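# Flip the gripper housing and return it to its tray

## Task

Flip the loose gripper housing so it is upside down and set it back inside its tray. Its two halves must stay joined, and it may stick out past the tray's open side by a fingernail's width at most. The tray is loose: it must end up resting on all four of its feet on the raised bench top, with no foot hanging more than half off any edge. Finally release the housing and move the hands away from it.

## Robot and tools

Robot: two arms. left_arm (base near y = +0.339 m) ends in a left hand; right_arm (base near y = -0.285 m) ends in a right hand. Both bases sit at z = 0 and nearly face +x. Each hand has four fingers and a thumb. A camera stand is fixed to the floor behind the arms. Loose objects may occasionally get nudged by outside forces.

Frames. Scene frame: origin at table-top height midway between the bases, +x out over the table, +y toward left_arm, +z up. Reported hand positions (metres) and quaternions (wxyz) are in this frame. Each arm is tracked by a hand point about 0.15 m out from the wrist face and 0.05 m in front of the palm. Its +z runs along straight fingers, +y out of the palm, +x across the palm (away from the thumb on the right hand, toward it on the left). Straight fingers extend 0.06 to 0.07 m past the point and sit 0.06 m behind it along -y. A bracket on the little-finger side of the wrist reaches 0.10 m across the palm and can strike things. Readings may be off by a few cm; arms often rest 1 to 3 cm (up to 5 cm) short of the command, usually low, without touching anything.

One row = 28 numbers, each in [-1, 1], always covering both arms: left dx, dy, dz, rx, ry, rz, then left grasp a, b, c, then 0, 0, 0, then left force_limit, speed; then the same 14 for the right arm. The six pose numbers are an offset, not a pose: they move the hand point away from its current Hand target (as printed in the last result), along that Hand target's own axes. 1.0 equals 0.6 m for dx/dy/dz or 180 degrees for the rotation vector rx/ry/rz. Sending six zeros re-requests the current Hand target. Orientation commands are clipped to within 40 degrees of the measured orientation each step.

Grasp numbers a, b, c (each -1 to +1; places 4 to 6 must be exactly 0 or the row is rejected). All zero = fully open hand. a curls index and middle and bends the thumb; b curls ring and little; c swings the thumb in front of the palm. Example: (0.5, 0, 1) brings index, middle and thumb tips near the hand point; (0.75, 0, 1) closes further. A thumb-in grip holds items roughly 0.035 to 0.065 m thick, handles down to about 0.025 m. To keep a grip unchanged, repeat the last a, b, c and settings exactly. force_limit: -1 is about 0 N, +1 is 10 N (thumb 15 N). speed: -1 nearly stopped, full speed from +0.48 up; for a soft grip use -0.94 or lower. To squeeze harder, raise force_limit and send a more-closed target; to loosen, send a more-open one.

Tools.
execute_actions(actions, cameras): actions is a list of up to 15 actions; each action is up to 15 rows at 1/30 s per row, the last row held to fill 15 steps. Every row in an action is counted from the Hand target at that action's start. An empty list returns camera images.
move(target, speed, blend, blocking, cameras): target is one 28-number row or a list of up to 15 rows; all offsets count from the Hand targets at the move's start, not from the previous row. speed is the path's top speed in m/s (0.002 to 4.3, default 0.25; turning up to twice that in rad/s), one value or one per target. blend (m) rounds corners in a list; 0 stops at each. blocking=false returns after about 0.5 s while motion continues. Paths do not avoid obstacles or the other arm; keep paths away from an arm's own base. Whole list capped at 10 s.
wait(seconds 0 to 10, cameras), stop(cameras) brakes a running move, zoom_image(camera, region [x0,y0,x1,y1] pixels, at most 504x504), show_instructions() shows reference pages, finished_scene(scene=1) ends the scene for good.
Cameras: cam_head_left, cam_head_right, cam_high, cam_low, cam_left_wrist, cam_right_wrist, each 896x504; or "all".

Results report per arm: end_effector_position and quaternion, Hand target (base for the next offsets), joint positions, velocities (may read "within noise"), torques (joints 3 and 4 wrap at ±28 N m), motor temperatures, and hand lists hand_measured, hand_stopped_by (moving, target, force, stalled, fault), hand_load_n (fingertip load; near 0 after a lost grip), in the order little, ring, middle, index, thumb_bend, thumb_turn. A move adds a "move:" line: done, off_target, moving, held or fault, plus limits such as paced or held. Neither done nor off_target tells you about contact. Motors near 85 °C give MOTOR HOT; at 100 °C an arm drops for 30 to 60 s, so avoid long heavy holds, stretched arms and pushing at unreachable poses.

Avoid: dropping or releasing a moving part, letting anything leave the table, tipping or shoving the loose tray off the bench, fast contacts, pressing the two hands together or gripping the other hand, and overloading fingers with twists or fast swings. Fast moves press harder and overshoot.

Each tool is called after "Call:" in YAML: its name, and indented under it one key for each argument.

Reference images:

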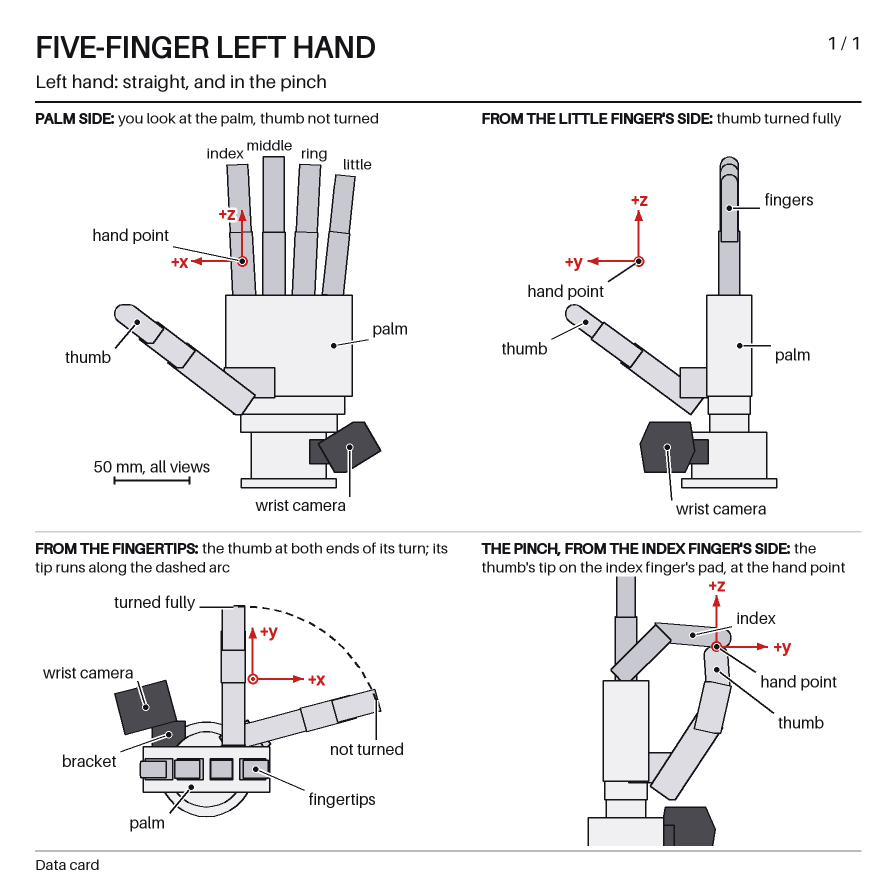

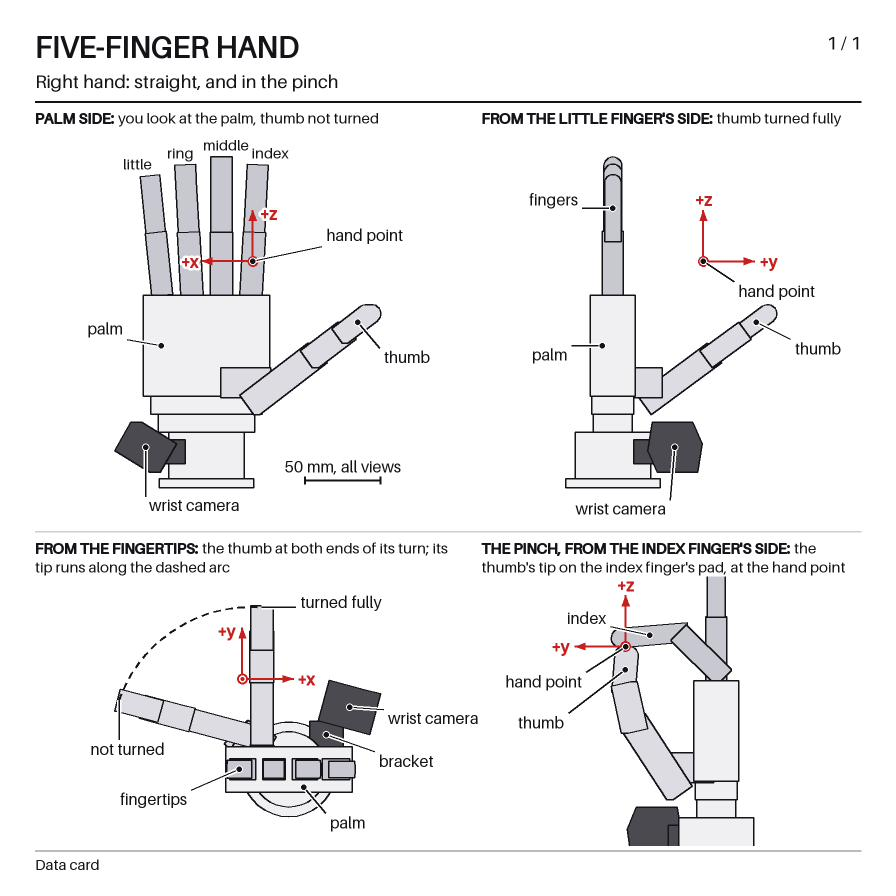

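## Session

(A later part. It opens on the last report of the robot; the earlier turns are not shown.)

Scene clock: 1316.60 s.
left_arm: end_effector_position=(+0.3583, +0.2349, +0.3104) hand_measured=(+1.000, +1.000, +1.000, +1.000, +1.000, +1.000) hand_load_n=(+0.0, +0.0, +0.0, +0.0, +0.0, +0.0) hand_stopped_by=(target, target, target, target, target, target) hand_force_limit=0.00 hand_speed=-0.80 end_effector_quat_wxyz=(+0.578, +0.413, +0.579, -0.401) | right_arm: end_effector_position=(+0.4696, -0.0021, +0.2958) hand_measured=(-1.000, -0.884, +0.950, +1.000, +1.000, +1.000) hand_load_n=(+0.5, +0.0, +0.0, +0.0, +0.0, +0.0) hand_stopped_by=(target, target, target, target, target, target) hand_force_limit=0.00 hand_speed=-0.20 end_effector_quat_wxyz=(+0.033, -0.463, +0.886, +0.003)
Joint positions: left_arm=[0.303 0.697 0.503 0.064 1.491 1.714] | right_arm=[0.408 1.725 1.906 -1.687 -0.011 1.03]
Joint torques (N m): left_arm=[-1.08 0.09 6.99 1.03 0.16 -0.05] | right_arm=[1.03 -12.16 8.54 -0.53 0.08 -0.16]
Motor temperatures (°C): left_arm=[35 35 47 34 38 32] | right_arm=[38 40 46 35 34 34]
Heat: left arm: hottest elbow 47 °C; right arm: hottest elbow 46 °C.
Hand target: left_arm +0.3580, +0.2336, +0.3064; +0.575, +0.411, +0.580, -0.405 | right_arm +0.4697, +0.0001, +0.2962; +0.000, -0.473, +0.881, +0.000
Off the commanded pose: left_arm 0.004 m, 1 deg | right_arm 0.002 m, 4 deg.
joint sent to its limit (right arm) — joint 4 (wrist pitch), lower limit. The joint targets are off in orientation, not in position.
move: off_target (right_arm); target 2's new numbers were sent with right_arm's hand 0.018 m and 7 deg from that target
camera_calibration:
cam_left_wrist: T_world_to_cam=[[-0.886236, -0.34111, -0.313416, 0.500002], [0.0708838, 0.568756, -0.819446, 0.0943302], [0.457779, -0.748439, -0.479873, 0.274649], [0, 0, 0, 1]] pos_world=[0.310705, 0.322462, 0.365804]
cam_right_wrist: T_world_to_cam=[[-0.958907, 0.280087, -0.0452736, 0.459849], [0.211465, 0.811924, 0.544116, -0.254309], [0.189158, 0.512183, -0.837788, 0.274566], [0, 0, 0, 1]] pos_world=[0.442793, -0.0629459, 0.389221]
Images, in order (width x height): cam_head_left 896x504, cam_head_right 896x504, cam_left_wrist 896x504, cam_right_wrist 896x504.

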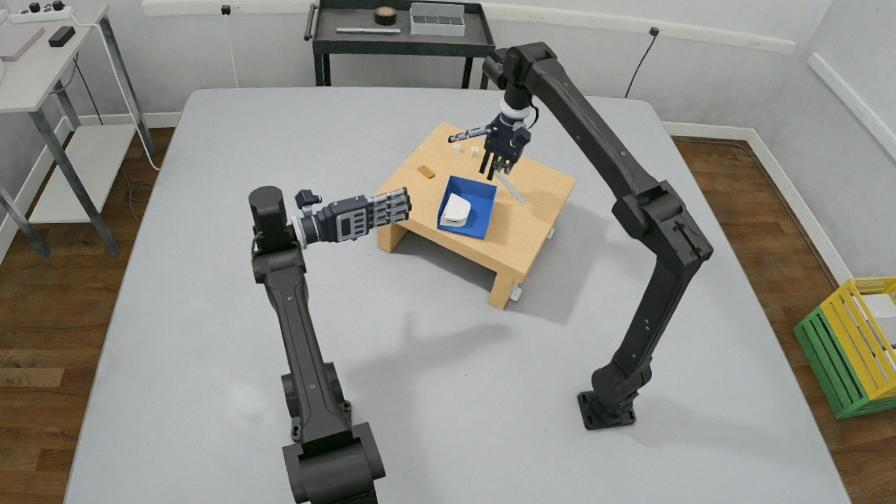

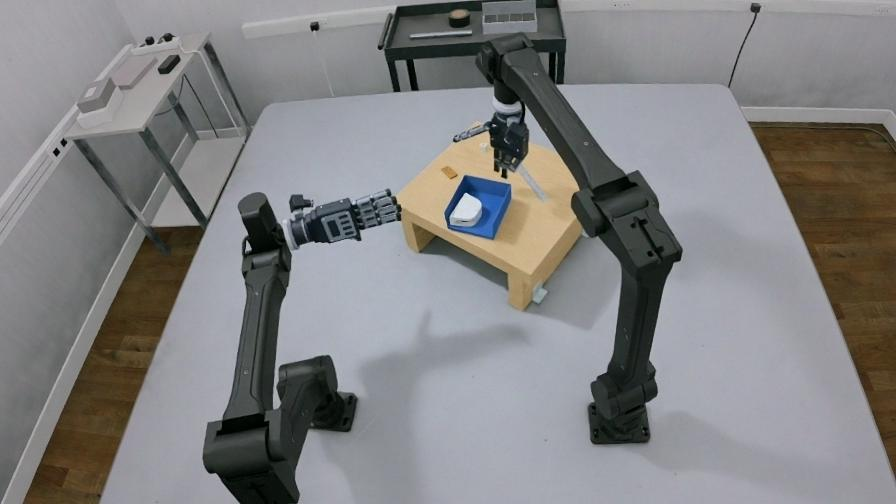

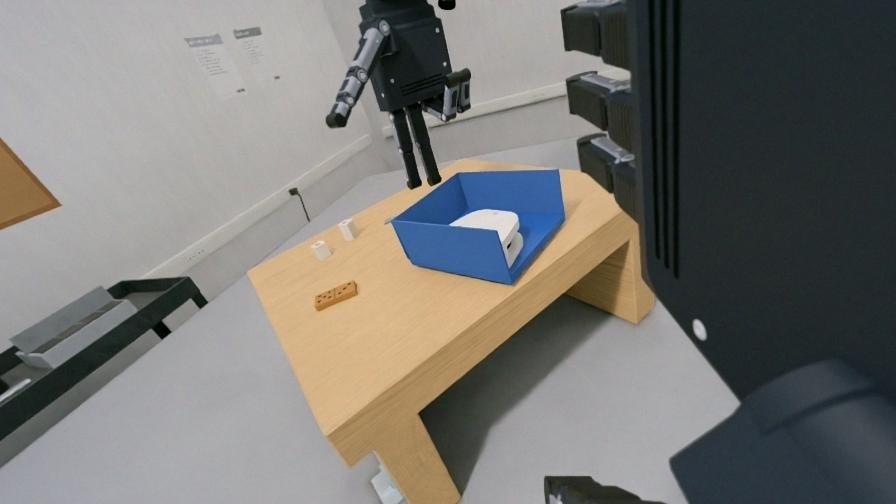

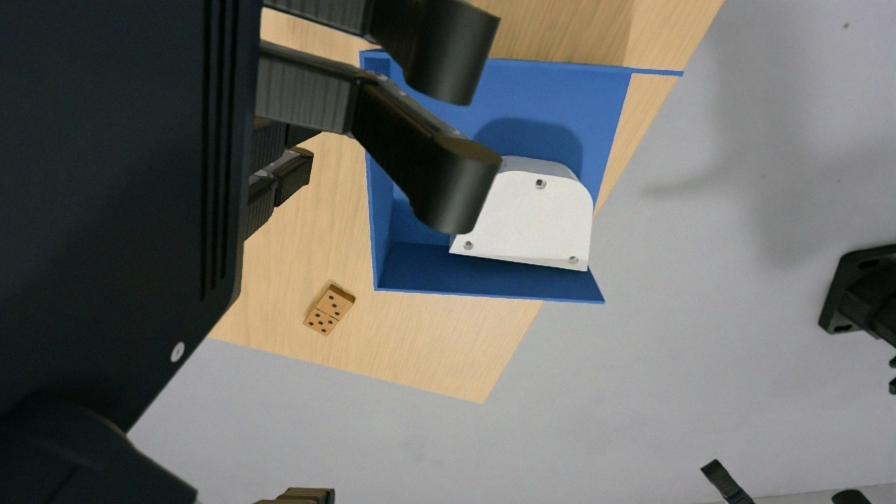

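Call:
move:
  target:
    - [0,0,0,0,0,0, 0,0,0,0,0,0, 0.0,-0.8, 0,0,0.0783,0,0,0, -0.1,1,0,0,0,0, 0.0,-0.2]
    - [0,0,0,0,0,0, 0,0,0,0,0,0, 0.0,-0.8, 0.0578,0.0336,0.0783,0,0,0, -0.1,1,0,0,0,0, 0.0,-0.2]
  speed: [0.1, 0.05]
  cameras: ["cam_left_wrist", "cam_head_left", "cam_head_right", "cam_low"]

Call:
zoom_image:
  camera: "cam_head_left"
  region: [420, 120, 550, 250]

Call:
zoom_image:
  camera: "cam_head_right"
  region: [420, 120, 550, 250]

Call:
zoom_image:
  camera: "cam_low"
  region: [430, 130, 640, 280]

Scene clock: 1334.03 s.
left_arm: end_effector_position=(+0.3583, +0.2349, +0.3104) hand_measured=(+1.000, +1.000, +1.000, +1.000, +1.000, +1.000) hand_load_n=(+0.0, +0.0, +0.0, +0.0, +0.5, +0.0) hand_stopped_by=(target, target, target, target, target, target) hand_force_limit=0.00 hand_speed=-0.80 end_effector_quat_wxyz=(+0.578, +0.413, +0.579, -0.401) | right_arm: end_effector_position=(+0.4379, -0.0191, +0.2421) hand_measured=(-1.000, -0.884, +0.950, +1.000, +1.000, +1.000) hand_load_n=(+0.0, +0.0, +0.5, +0.0, +0.0, +0.0) hand_stopped_by=(target, target, target, target, target, target) hand_force_limit=0.00 hand_speed=-0.20 end_effector_quat_wxyz=(-0.010, -0.465, +0.885, +0.000)
Joint positions: left_arm=[0.303 0.697 0.503 0.064 1.491 1.714] | right_arm=[0.408 1.673 1.699 -1.616 0.002 1.027]
Joint torques (N m): left_arm=[-1.03 0.15 6.99 1.05 0.15 -0.06] | right_arm=[1.08 -13.33 7.16 -0.18 -0.03 -0.16]
Heat: left arm: hottest elbow 47 °C; right arm: hottest elbow 46 °C.
Hand target: left_arm +0.3580, +0.2336, +0.3064; +0.575, +0.411, +0.580, -0.405 | right_arm +0.4338, -0.0177, +0.2492; +0.000, -0.473, +0.881, +0.000
Off the commanded pose: left_arm 0.004 m, 1 deg | right_arm 0.008 m, 2 deg.
move: done
camera_calibration:
cam_left_wrist: T_world_to_cam=[[-0.886236, -0.34111, -0.313416, 0.500002], [0.0708838, 0.568756, -0.819446, 0.0943302], [0.457779, -0.748439, -0.479873, 0.274649], [0, 0, 0, 1]] pos_world=[0.310705, 0.322462, 0.365804]
Images, in order (width x height): cam_head_left 896x504, cam_head_right 896x504, cam_low 896x504, cam_left_wrist 896x504.

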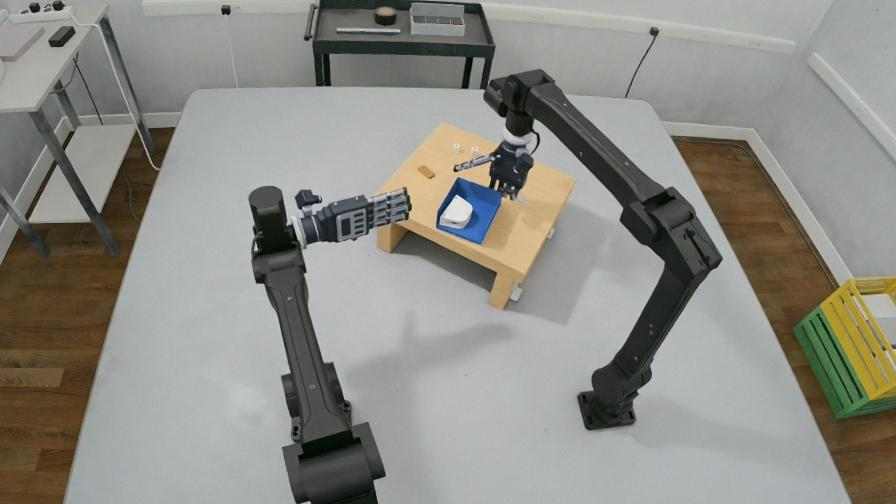

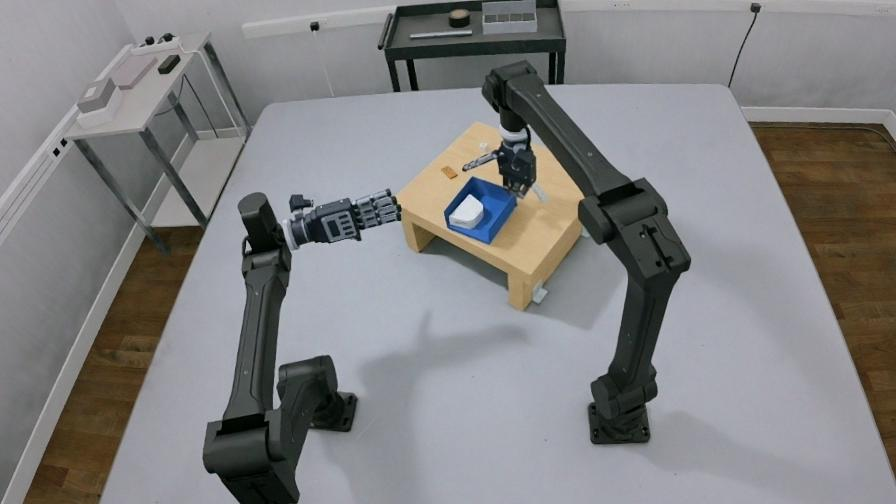

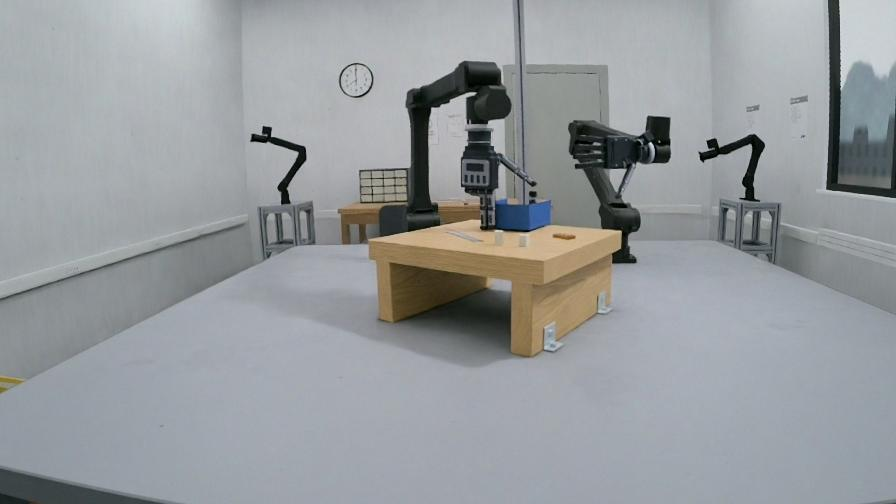

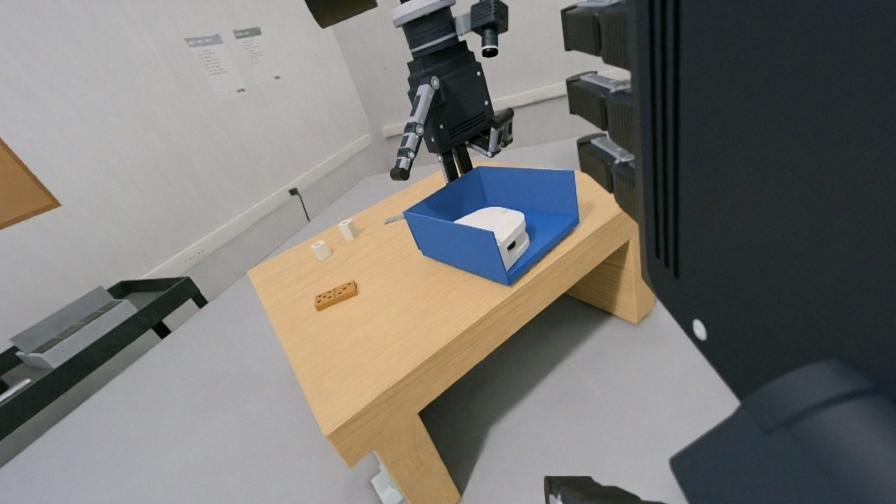

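Scaled by 3.877 from the camera's 896x504 image, which has a finer 1280x720 frame.

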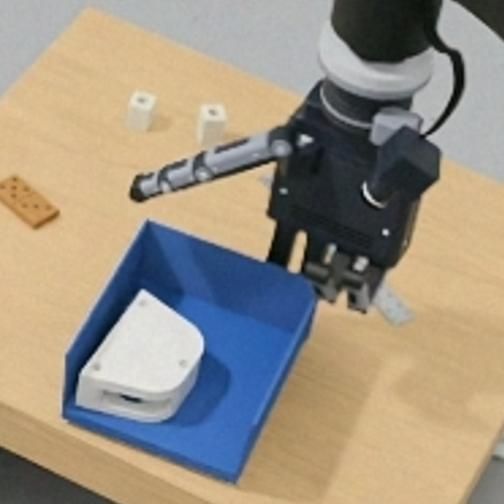

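Scaled by 3.877 from the camera's 896x504 image, which has a finer 1280x720 frame.

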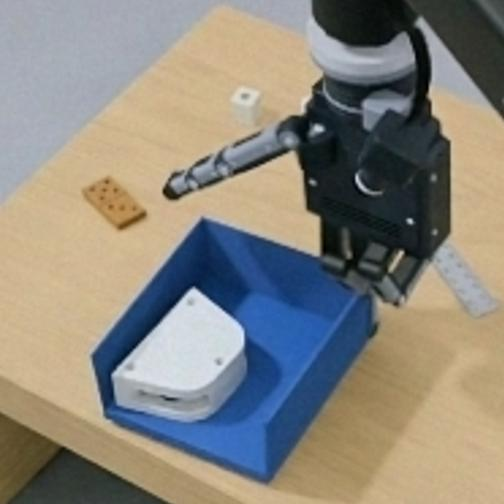

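Scaled by 2.400 from the camera's 896x504 image, which has a finer 1280x720 frame.

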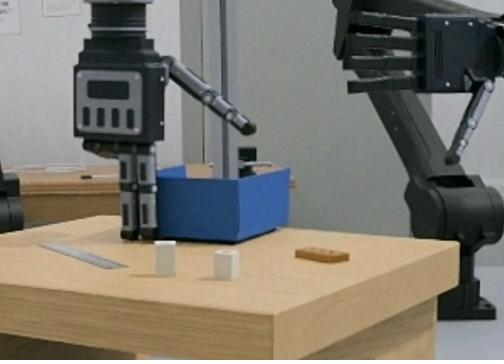

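Call:
move:
  target:
    - [0,0,0,0,0,0, 0,0,0,0,0,0, 0.0,-0.8, 0.0082,0.0207,-0.01,0,0,0, -0.1,1,0,0,0,0, 0.0,-0.2]
  speed: [0.05]
  cameras: ["cam_left_wrist", "cam_head_left", "cam_head_right"]

Call:
zoom_image:
  camera: "cam_head_left"
  region: [420, 120, 550, 250]

Call:
zoom_image:
  camera: "cam_head_right"
  region: [420, 120, 550, 250]

Call:
zoom_image:
  camera: "cam_left_wrist"
  region: [380, 130, 620, 370]

Scene clock: 1357.70 s.
left_arm: end_effector_position=(+0.3583, +0.2349, +0.3104) hand_measured=(+1.000, +1.000, +1.000, +1.000, +1.000, +1.000) hand_load_n=(+0.0, +0.0, +0.0, +0.0, +0.0, +0.0) hand_stopped_by=(target, target, target, target, target, target) hand_force_limit=0.00 hand_speed=-0.80 end_effector_quat_wxyz=(+0.578, +0.413, +0.579, -0.401) | right_arm: end_effector_position=(+0.4268, -0.0173, +0.2470) hand_measured=(-1.000, -0.884, +0.950, +1.000, +1.000, +1.000) hand_load_n=(+0.0, +0.0, +0.0, +0.0, +0.0, +0.0) hand_stopped_by=(target, target, target, target, target, target) hand_force_limit=0.00 hand_speed=-0.20 end_effector_quat_wxyz=(-0.007, -0.471, +0.882, -0.001)
Joint positions: left_arm=[0.303 0.697 0.503 0.064 1.491 1.714] | right_arm=[0.421 1.646 1.678 -1.616 0.003 1.027]
Joint torques (N m): left_arm=[-1.14 0.15 7.01 1.03 0.15 -0.06] | right_arm=[1.38 -13.33 7.24 -0.49 -0.09 0.01]
Heat: left arm: hottest elbow 47 °C; right arm: hottest elbow 46 °C.
Hand target: left_arm +0.3580, +0.2336, +0.3064; +0.575, +0.411, +0.580, -0.405 | right_arm +0.4206, -0.0149, +0.2552; +0.000, -0.473, +0.881, +0.000
Off the commanded pose: left_arm 0.004 m, 1 deg | right_arm 0.010 m, 1 deg.
move: done
camera_calibration:
cam_left_wrist: T_world_to_cam=[[-0.886236, -0.34111, -0.313416, 0.500002], [0.0708838, 0.568756, -0.819446, 0.0943302], [0.457779, -0.748439, -0.479873, 0.274649], [0, 0, 0, 1]] pos_world=[0.310705, 0.322462, 0.365804]
Images, in order (width x height): cam_head_left 896x504, cam_head_right 896x504, cam_left_wrist 896x504.

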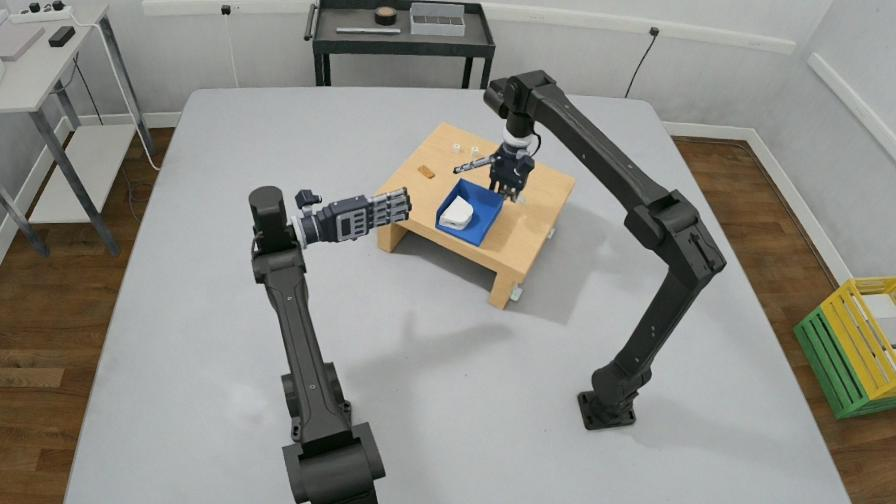

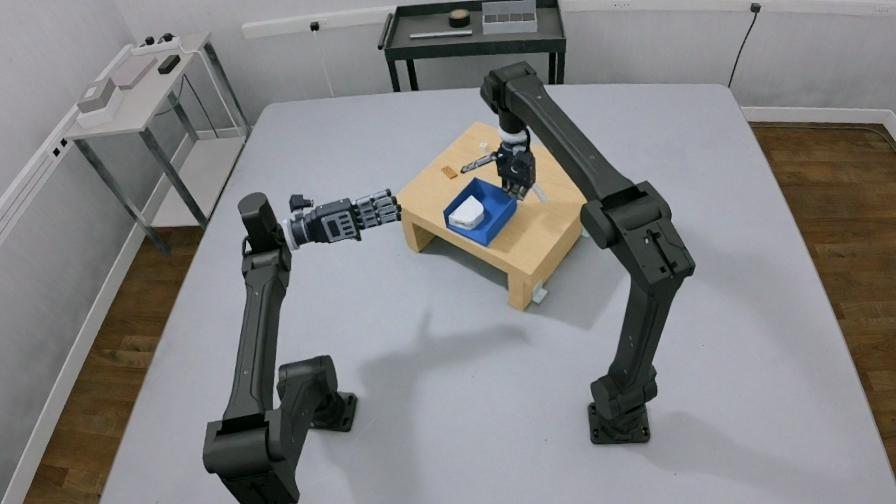

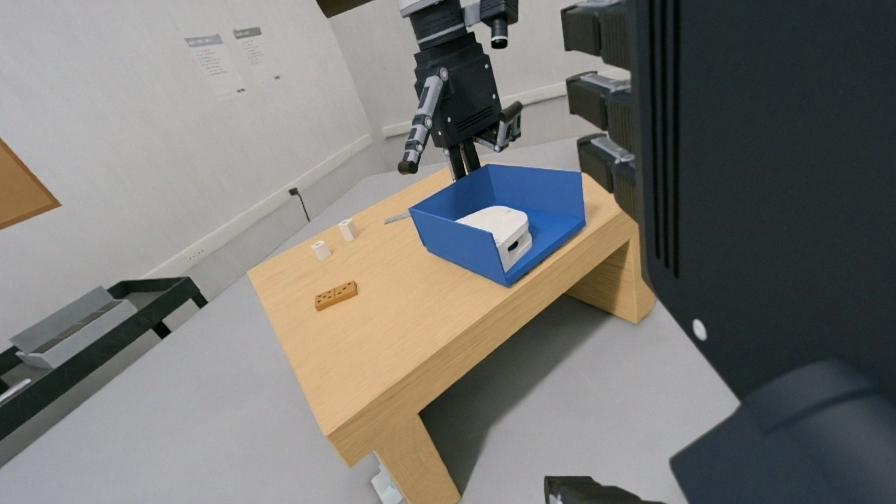

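Scaled by 3.877 from the camera's 896x504 image, which has a finer 1280x720 frame.

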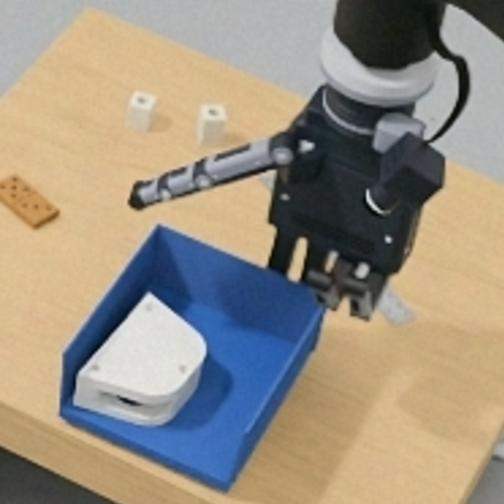

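Scaled by 3.877 from the camera's 896x504 image, which has a finer 1280x720 frame.

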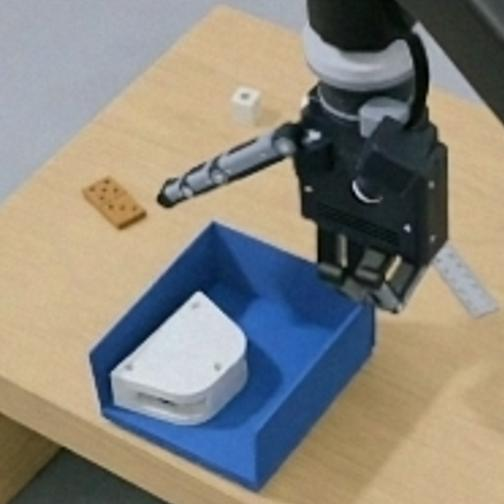

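Scaled by 2.100 from the camera's 896x504 image, which has a finer 1280x720 frame.

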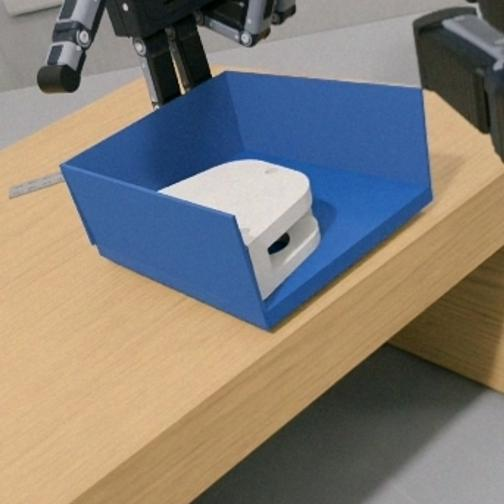

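Call:
move:
  target:
    - [0,0,0,0,0,0, 0,0,0,0,0,0, 0.0,-0.8, 0.0,0.0125,0,0,0,0, -0.1,1,0,0,0,0, 0.0,-0.2]
  speed: [0.04]
  cameras: ["cam_left_wrist", "cam_head_left", "cam_head_right"]

Call:
zoom_image:
  camera: "cam_head_left"
  region: [420, 170, 500, 250]

Call:
zoom_image:
  camera: "cam_left_wrist"
  region: [380, 130, 620, 370]

Scene clock: 1377.53 s.
left_arm: end_effector_position=(+0.3583, +0.2349, +0.3104) hand_measured=(+1.000, +1.000, +1.000, +1.000, +1.000, +1.000) hand_load_n=(-0.5, +0.0, +0.0, +0.5, +0.0, +0.0) hand_stopped_by=(target, target, target, target, target, target) hand_force_limit=0.00 hand_speed=-0.80 end_effector_quat_wxyz=(+0.578, +0.413, +0.579, -0.401) | right_arm: end_effector_position=(+0.4222, -0.0178, +0.2475) hand_measured=(-1.000, -0.884, +0.950, +1.000, +1.000, +1.000) hand_load_n=(+0.0, +0.0, +0.5, +0.0, -0.5, +0.0) hand_stopped_by=(target, target, target, target, target, target) hand_force_limit=0.00 hand_speed=-0.20 end_effector_quat_wxyz=(-0.007, -0.471, +0.882, -0.003)
Joint positions: left_arm=[0.303 0.697 0.503 0.064 1.491 1.714] | right_arm=[0.425 1.635 1.666 -1.616 0.007 1.031]
Joint torques (N m): left_arm=[-1.08 0.03 7.01 1.06 0.16 -0.06] | right_arm=[2.08 -12.81 7.24 -0.4 -0.23 0.1]
Heat: left arm: hottest elbow 47 °C; right arm: hottest elbow 47 °C.
Hand target: left_arm +0.3580, +0.2336, +0.3064; +0.575, +0.411, +0.580, -0.405 | right_arm +0.4144, -0.0108, +0.2551; +0.000, -0.473, +0.881, +0.000
Off the commanded pose: left_arm 0.004 m, 1 deg | right_arm 0.013 m, 1 deg.
move: off_target (right_arm)
camera_calibration:
cam_left_wrist: T_world_to_cam=[[-0.886236, -0.34111, -0.313416, 0.500002], [0.0708838, 0.568756, -0.819446, 0.0943302], [0.457779, -0.748439, -0.479873, 0.274649], [0, 0, 0, 1]] pos_world=[0.310705, 0.322462, 0.365804]
Images, in order (width x height): cam_head_left 896x504, cam_head_right 896x504, cam_left_wrist 896x504.

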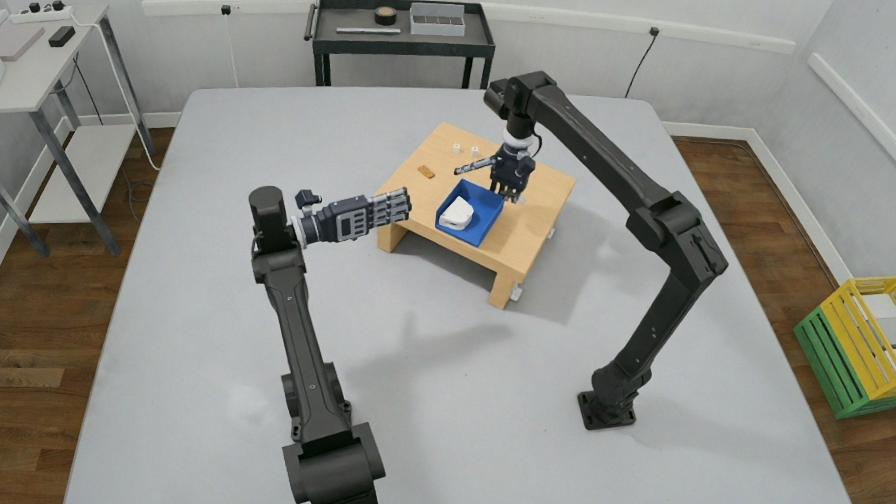

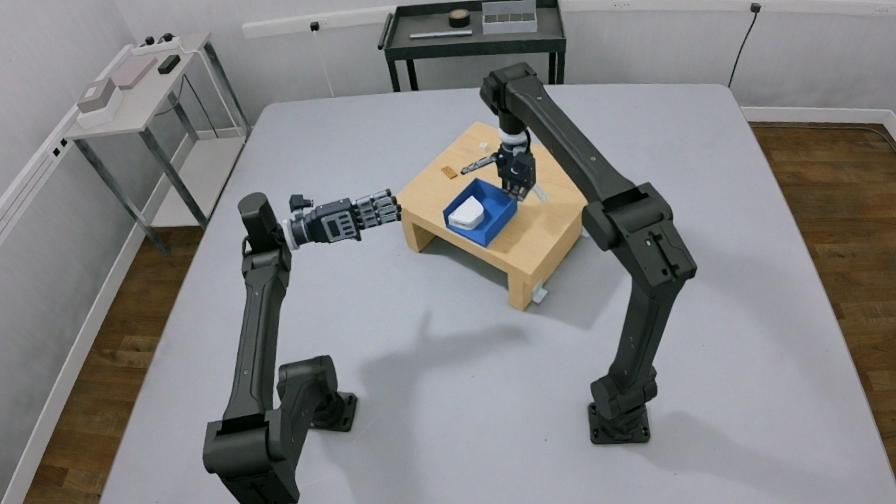

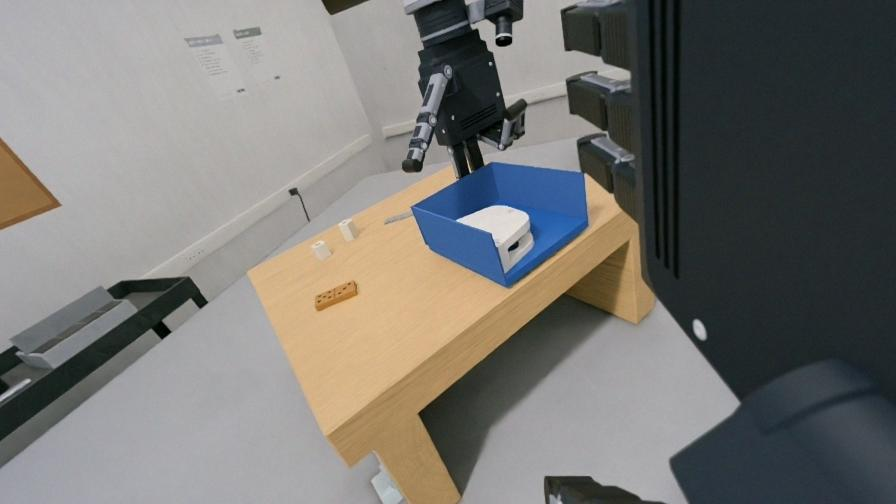

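Scaled by 6.300 from the camera's 896x504 image, which has a finer 1280x720 frame.

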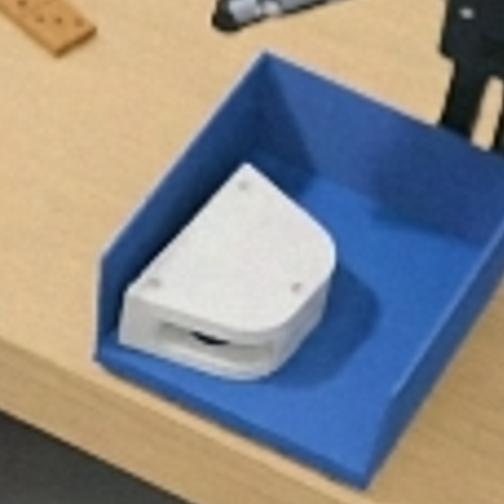

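Scaled by 2.100 from the camera's 896x504 image, which has a finer 1280x720 frame.

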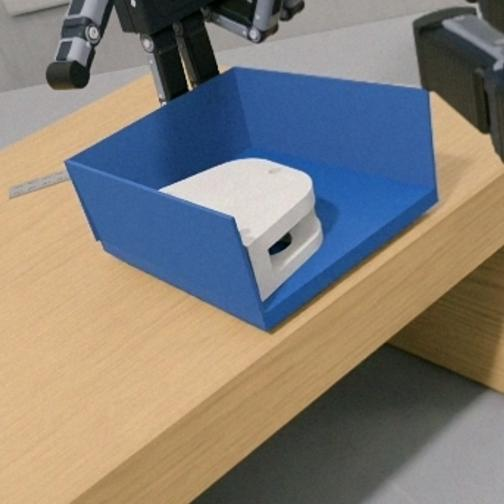

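Call:
move:
  target:
    - [0,0,0,0,0,0, 0,0,0,0,0,0, 0.0,-0.8, 0.0,-0.0333,0,0,0,0, -0.1,1,0,0,0,0, 0.0,-0.2]
    - [0,0,0,0,0,0, 0,0,0,0,0,0, 0.0,-0.8, 0.0,-0.0333,-0.1332,0,0,0, 0,1,0,0,0,0, 0.0,-0.2]
    - [0,0,0,0,0,0, 0,0,0,0,0,0, 0.0,-0.8, -0.0822,0.0923,-0.1332,0,0,0, 0,1,0,0,0,0, 0.0,-0.2]
    - [0,0,0,0,0,0, 0,0,0,0,0,0, 0.0,-0.8, -0.0822,0.0923,-0.0548,0,0,0, 0,1,0,0,0,0, 0.0,-0.2]
  speed: 0.12
  blend: [0.005,0.02,0.02,0]
  cameras: ["cam_left_wrist", "cam_head_left", "cam_head_right"]

Call:
zoom_image:
  camera: "cam_head_left"
  region: [420, 150, 520, 250]

Call:
zoom_image:
  camera: "cam_head_right"
  region: [420, 150, 520, 250]

Call:
zoom_image:
  camera: "cam_left_wrist"
  region: [380, 130, 600, 350]

Scene clock: 1424.27 s.
left_arm: end_effector_position=(+0.3583, +0.2349, +0.3104) hand_measured=(+1.000, +1.000, +1.000, +1.000, +1.000, +1.000) hand_load_n=(+0.0, +0.0, +0.0, +0.0, +0.0, +0.0) hand_stopped_by=(target, target, target, target, target, target) hand_force_limit=0.00 hand_speed=-0.80 end_effector_quat_wxyz=(+0.578, +0.413, +0.579, -0.401) | right_arm: end_effector_position=(+0.3967, +0.0578, +0.2852) hand_measured=(-1.000, -0.900, +0.750, +1.000, +1.000, +1.000) hand_load_n=(+0.0, +0.0, +0.0, +0.0, -0.5, +0.0) hand_stopped_by=(target, target, target, target, target, target) hand_force_limit=0.00 hand_speed=-0.20 end_effector_quat_wxyz=(+0.010, -0.475, +0.880, +0.003)
Joint positions: left_arm=[0.303 0.697 0.503 0.064 1.491 1.714] | right_arm=[0.578 1.662 1.797 -1.686 -0.004 1.174]
Joint torques (N m): left_arm=[-1.14 0.15 6.99 1.02 0.16 -0.05] | right_arm=[1.2 -11.69 8.35 -0.61 0.07 0.12]
Heat: left arm: hottest elbow 47 °C; right arm: hottest elbow 47 °C.
Hand target: left_arm +0.3580, +0.2336, +0.3064; +0.575, +0.411, +0.580, -0.405 | right_arm +0.3956, +0.0610, +0.2881; +0.000, -0.473, +0.881, +0.000
Off the commanded pose: left_arm 0.004 m, 1 deg | right_arm 0.004 m, 1 deg.
joint sent to its limit (right arm) — joint 4 (wrist pitch), lower limit. The joint targets still meet the commanded pose.
move: done; blend cut to 0 m at target 2; target 2's new numbers were sent with right_arm's hand 0.023 m and 4 deg from that target
camera_calibration:
cam_left_wrist: T_world_to_cam=[[-0.886236, -0.34111, -0.313416, 0.500002], [0.0708838, 0.568756, -0.819446, 0.0943302], [0.457779, -0.748439, -0.479873, 0.274649], [0, 0, 0, 1]] pos_world=[0.310705, 0.322462, 0.365804]
Images, in order (width x height): cam_head_left 896x504, cam_head_right 896x504, cam_left_wrist 896x504.

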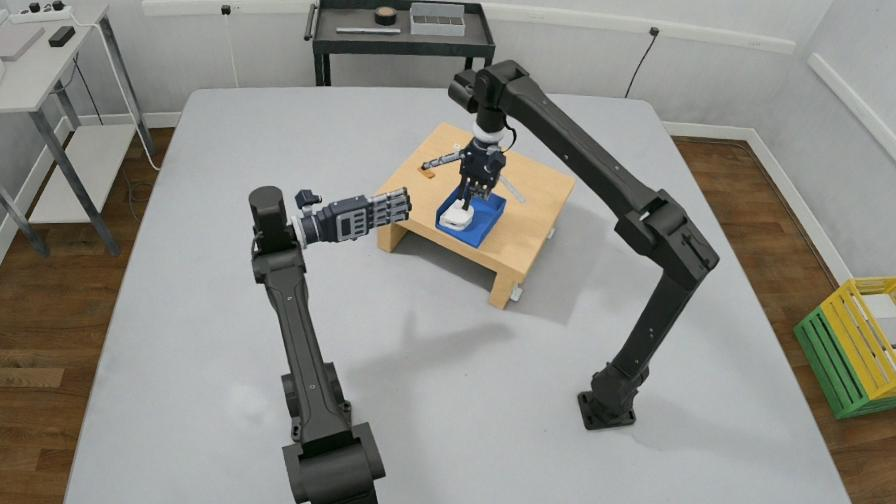

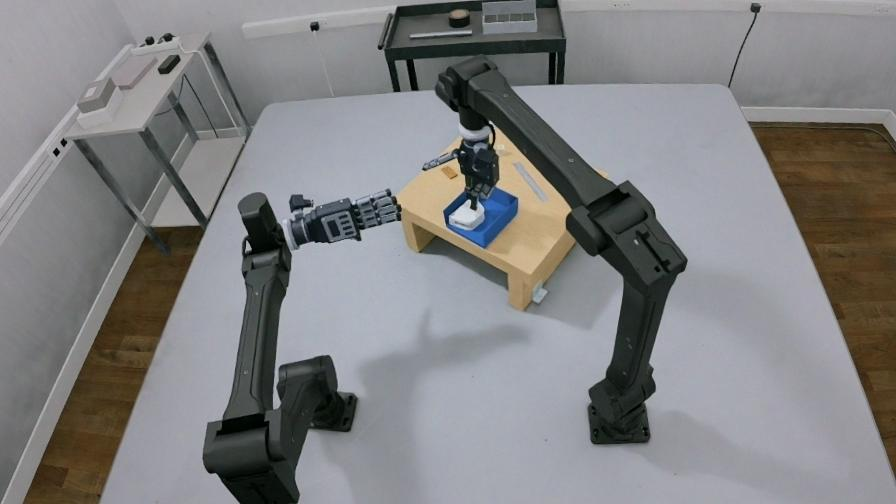

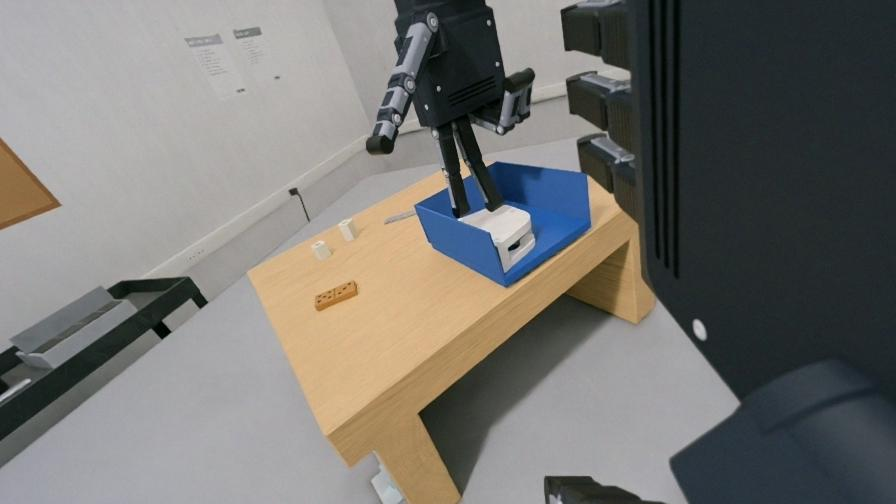

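Scaled by 5.040 from the camera's 896x504 image, which has a finer 1280x720 frame.

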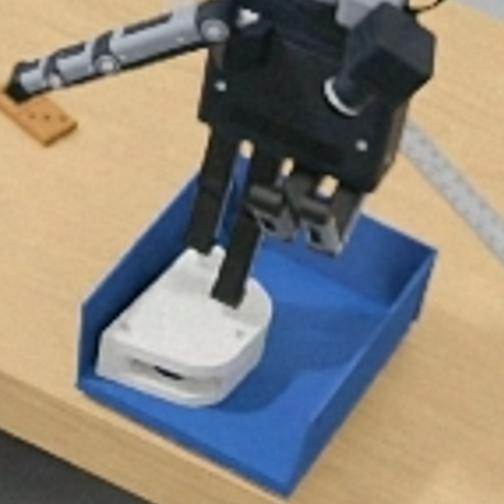

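Scaled by 5.040 from the camera's 896x504 image, which has a finer 1280x720 frame.

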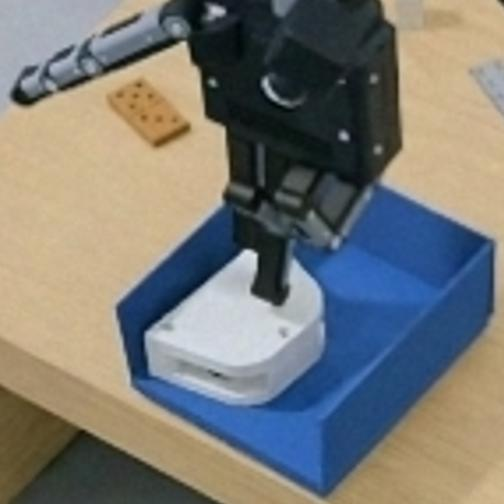

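Scaled by 2.291 from the camera's 896x504 image, which has a finer 1280x720 frame.

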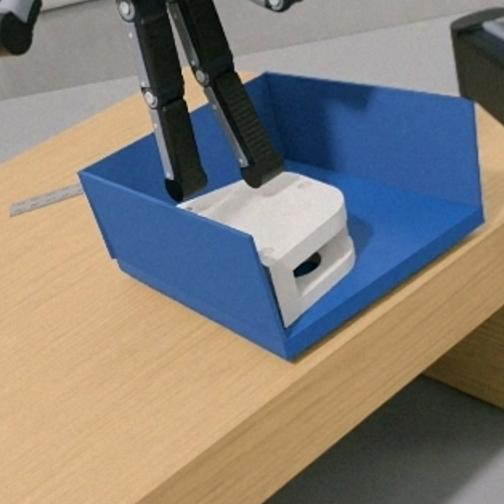

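Call:
move:
  target:
    - [0,0,0,0,0,0, 0,0,0,0,0,0, 0.0,-0.8, 0,0,0.0435,0,0,0, 0,1,0,0,0,0, 0.0,-0.2]
    - [0,0,0,0,0,0, 0,0,0,0,0,0, 0.0,-0.8, 0.0503,0.0607,0.0435,0,0,-0.0556, 0,1,0,0,0,0, 0.0,-0.2]
  speed: 0.04
  cameras: ["cam_left_wrist", "cam_head_left", "cam_head_right"]

Call:
zoom_image:
  camera: "cam_head_left"
  region: [420, 150, 520, 250]

Call:
zoom_image:
  camera: "cam_head_right"
  region: [420, 150, 520, 250]

Call:
zoom_image:
  camera: "cam_left_wrist"
  region: [380, 130, 600, 350]

Scene clock: 1452.47 s.
left_arm: end_effector_position=(+0.3583, +0.2349, +0.3104) hand_measured=(+1.000, +1.000, +1.000, +1.000, +1.000, +1.000) hand_load_n=(+0.0, +0.0, +0.0, +0.0, +0.0, +0.0) hand_stopped_by=(target, target, target, target, target, target) hand_force_limit=0.00 hand_speed=-0.80 end_effector_quat_wxyz=(+0.578, +0.413, +0.579, -0.401) | right_arm: end_effector_position=(+0.3572, +0.0540, +0.2767) hand_measured=(-1.000, -0.900, +0.750, +1.000, +1.000, +1.000) hand_load_n=(+0.0, +0.0, +0.0, +0.0, +0.0, +0.0) hand_stopped_by=(target, target, target, target, target, target) hand_force_limit=0.00 hand_speed=-0.20 end_effector_quat_wxyz=(+0.017, -0.536, +0.844, +0.000)
Joint positions: left_arm=[0.303 0.697 0.503 0.064 1.491 1.714] | right_arm=[0.62 1.58 1.676 -1.633 0.003 1.076]
Joint torques (N m): left_arm=[-1.14 0.03 6.98 1.05 0.15 -0.06] | right_arm=[1.73 -10.11 5.59 -0.21 -0.07 -0.21]
Heat: left arm: hottest elbow 47 °C; right arm: hottest elbow 47 °C.
Hand target: left_arm +0.3580, +0.2336, +0.3064; +0.575, +0.411, +0.580, -0.405 | right_arm +0.3486, +0.0558, +0.2620; +0.000, -0.548, +0.837, +0.000
Off the commanded pose: left_arm 0.004 m, 1 deg | right_arm 0.017 m, 3 deg.
move: off_target (right_arm)
camera_calibration:
cam_left_wrist: T_world_to_cam=[[-0.886236, -0.34111, -0.313416, 0.500002], [0.0708838, 0.568756, -0.819446, 0.0943302], [0.457779, -0.748439, -0.479873, 0.274649], [0, 0, 0, 1]] pos_world=[0.310705, 0.322462, 0.365804]
Images, in order (width x height): cam_head_left 896x504, cam_head_right 896x504, cam_left_wrist 896x504.

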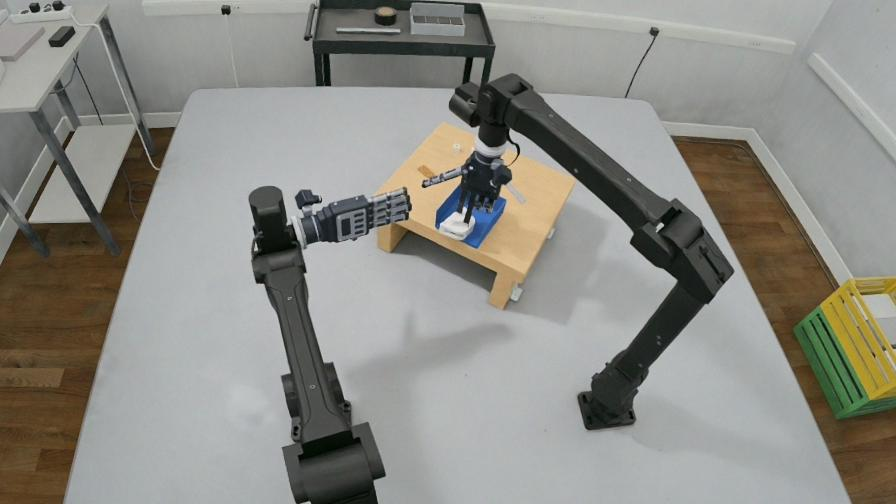

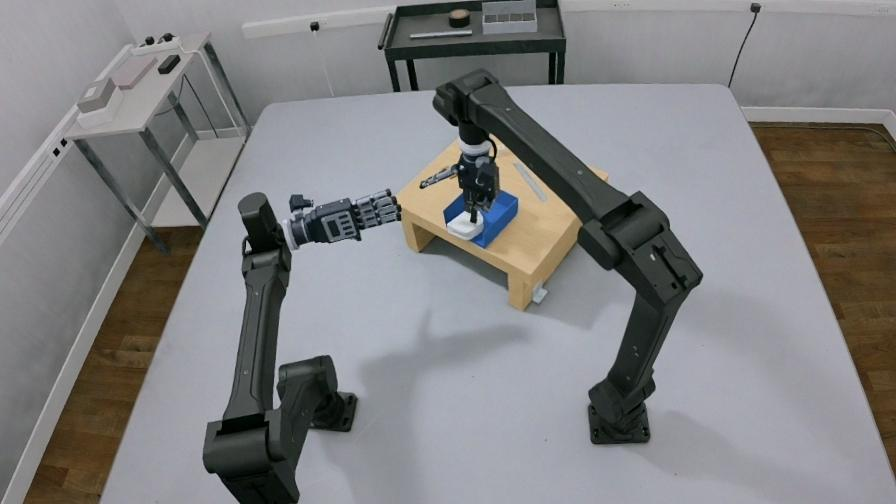

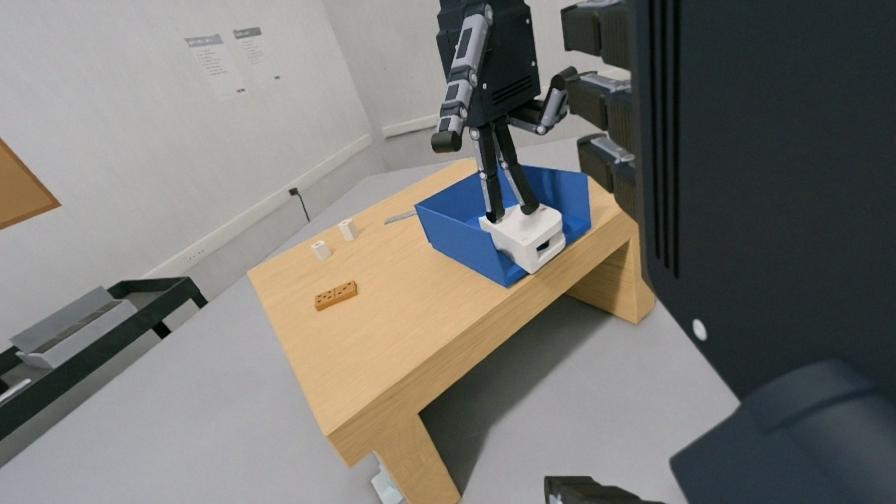

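Scaled by 5.040 from the camera's 896x504 image, which has a finer 1280x720 frame.

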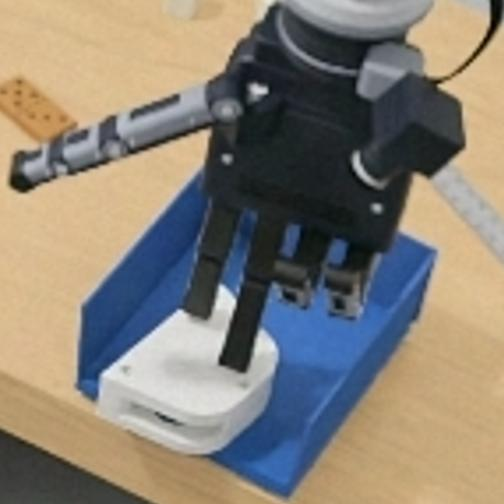

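Scaled by 5.040 from the camera's 896x504 image, which has a finer 1280x720 frame.

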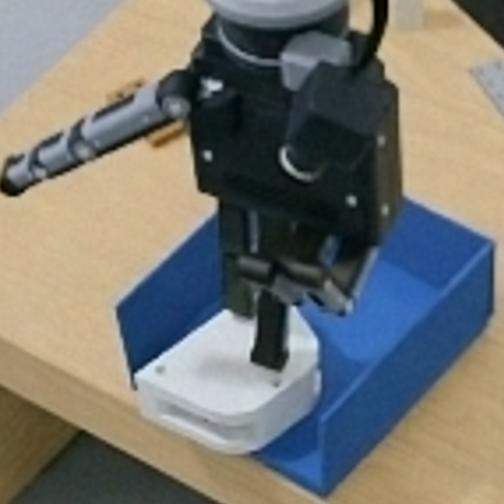

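Scaled by 2.291 from the camera's 896x504 image, which has a finer 1280x720 frame.

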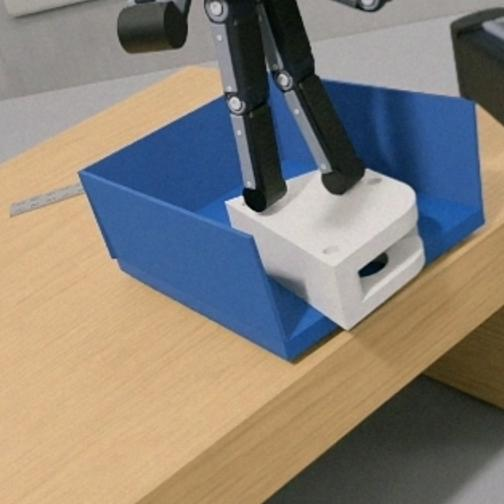

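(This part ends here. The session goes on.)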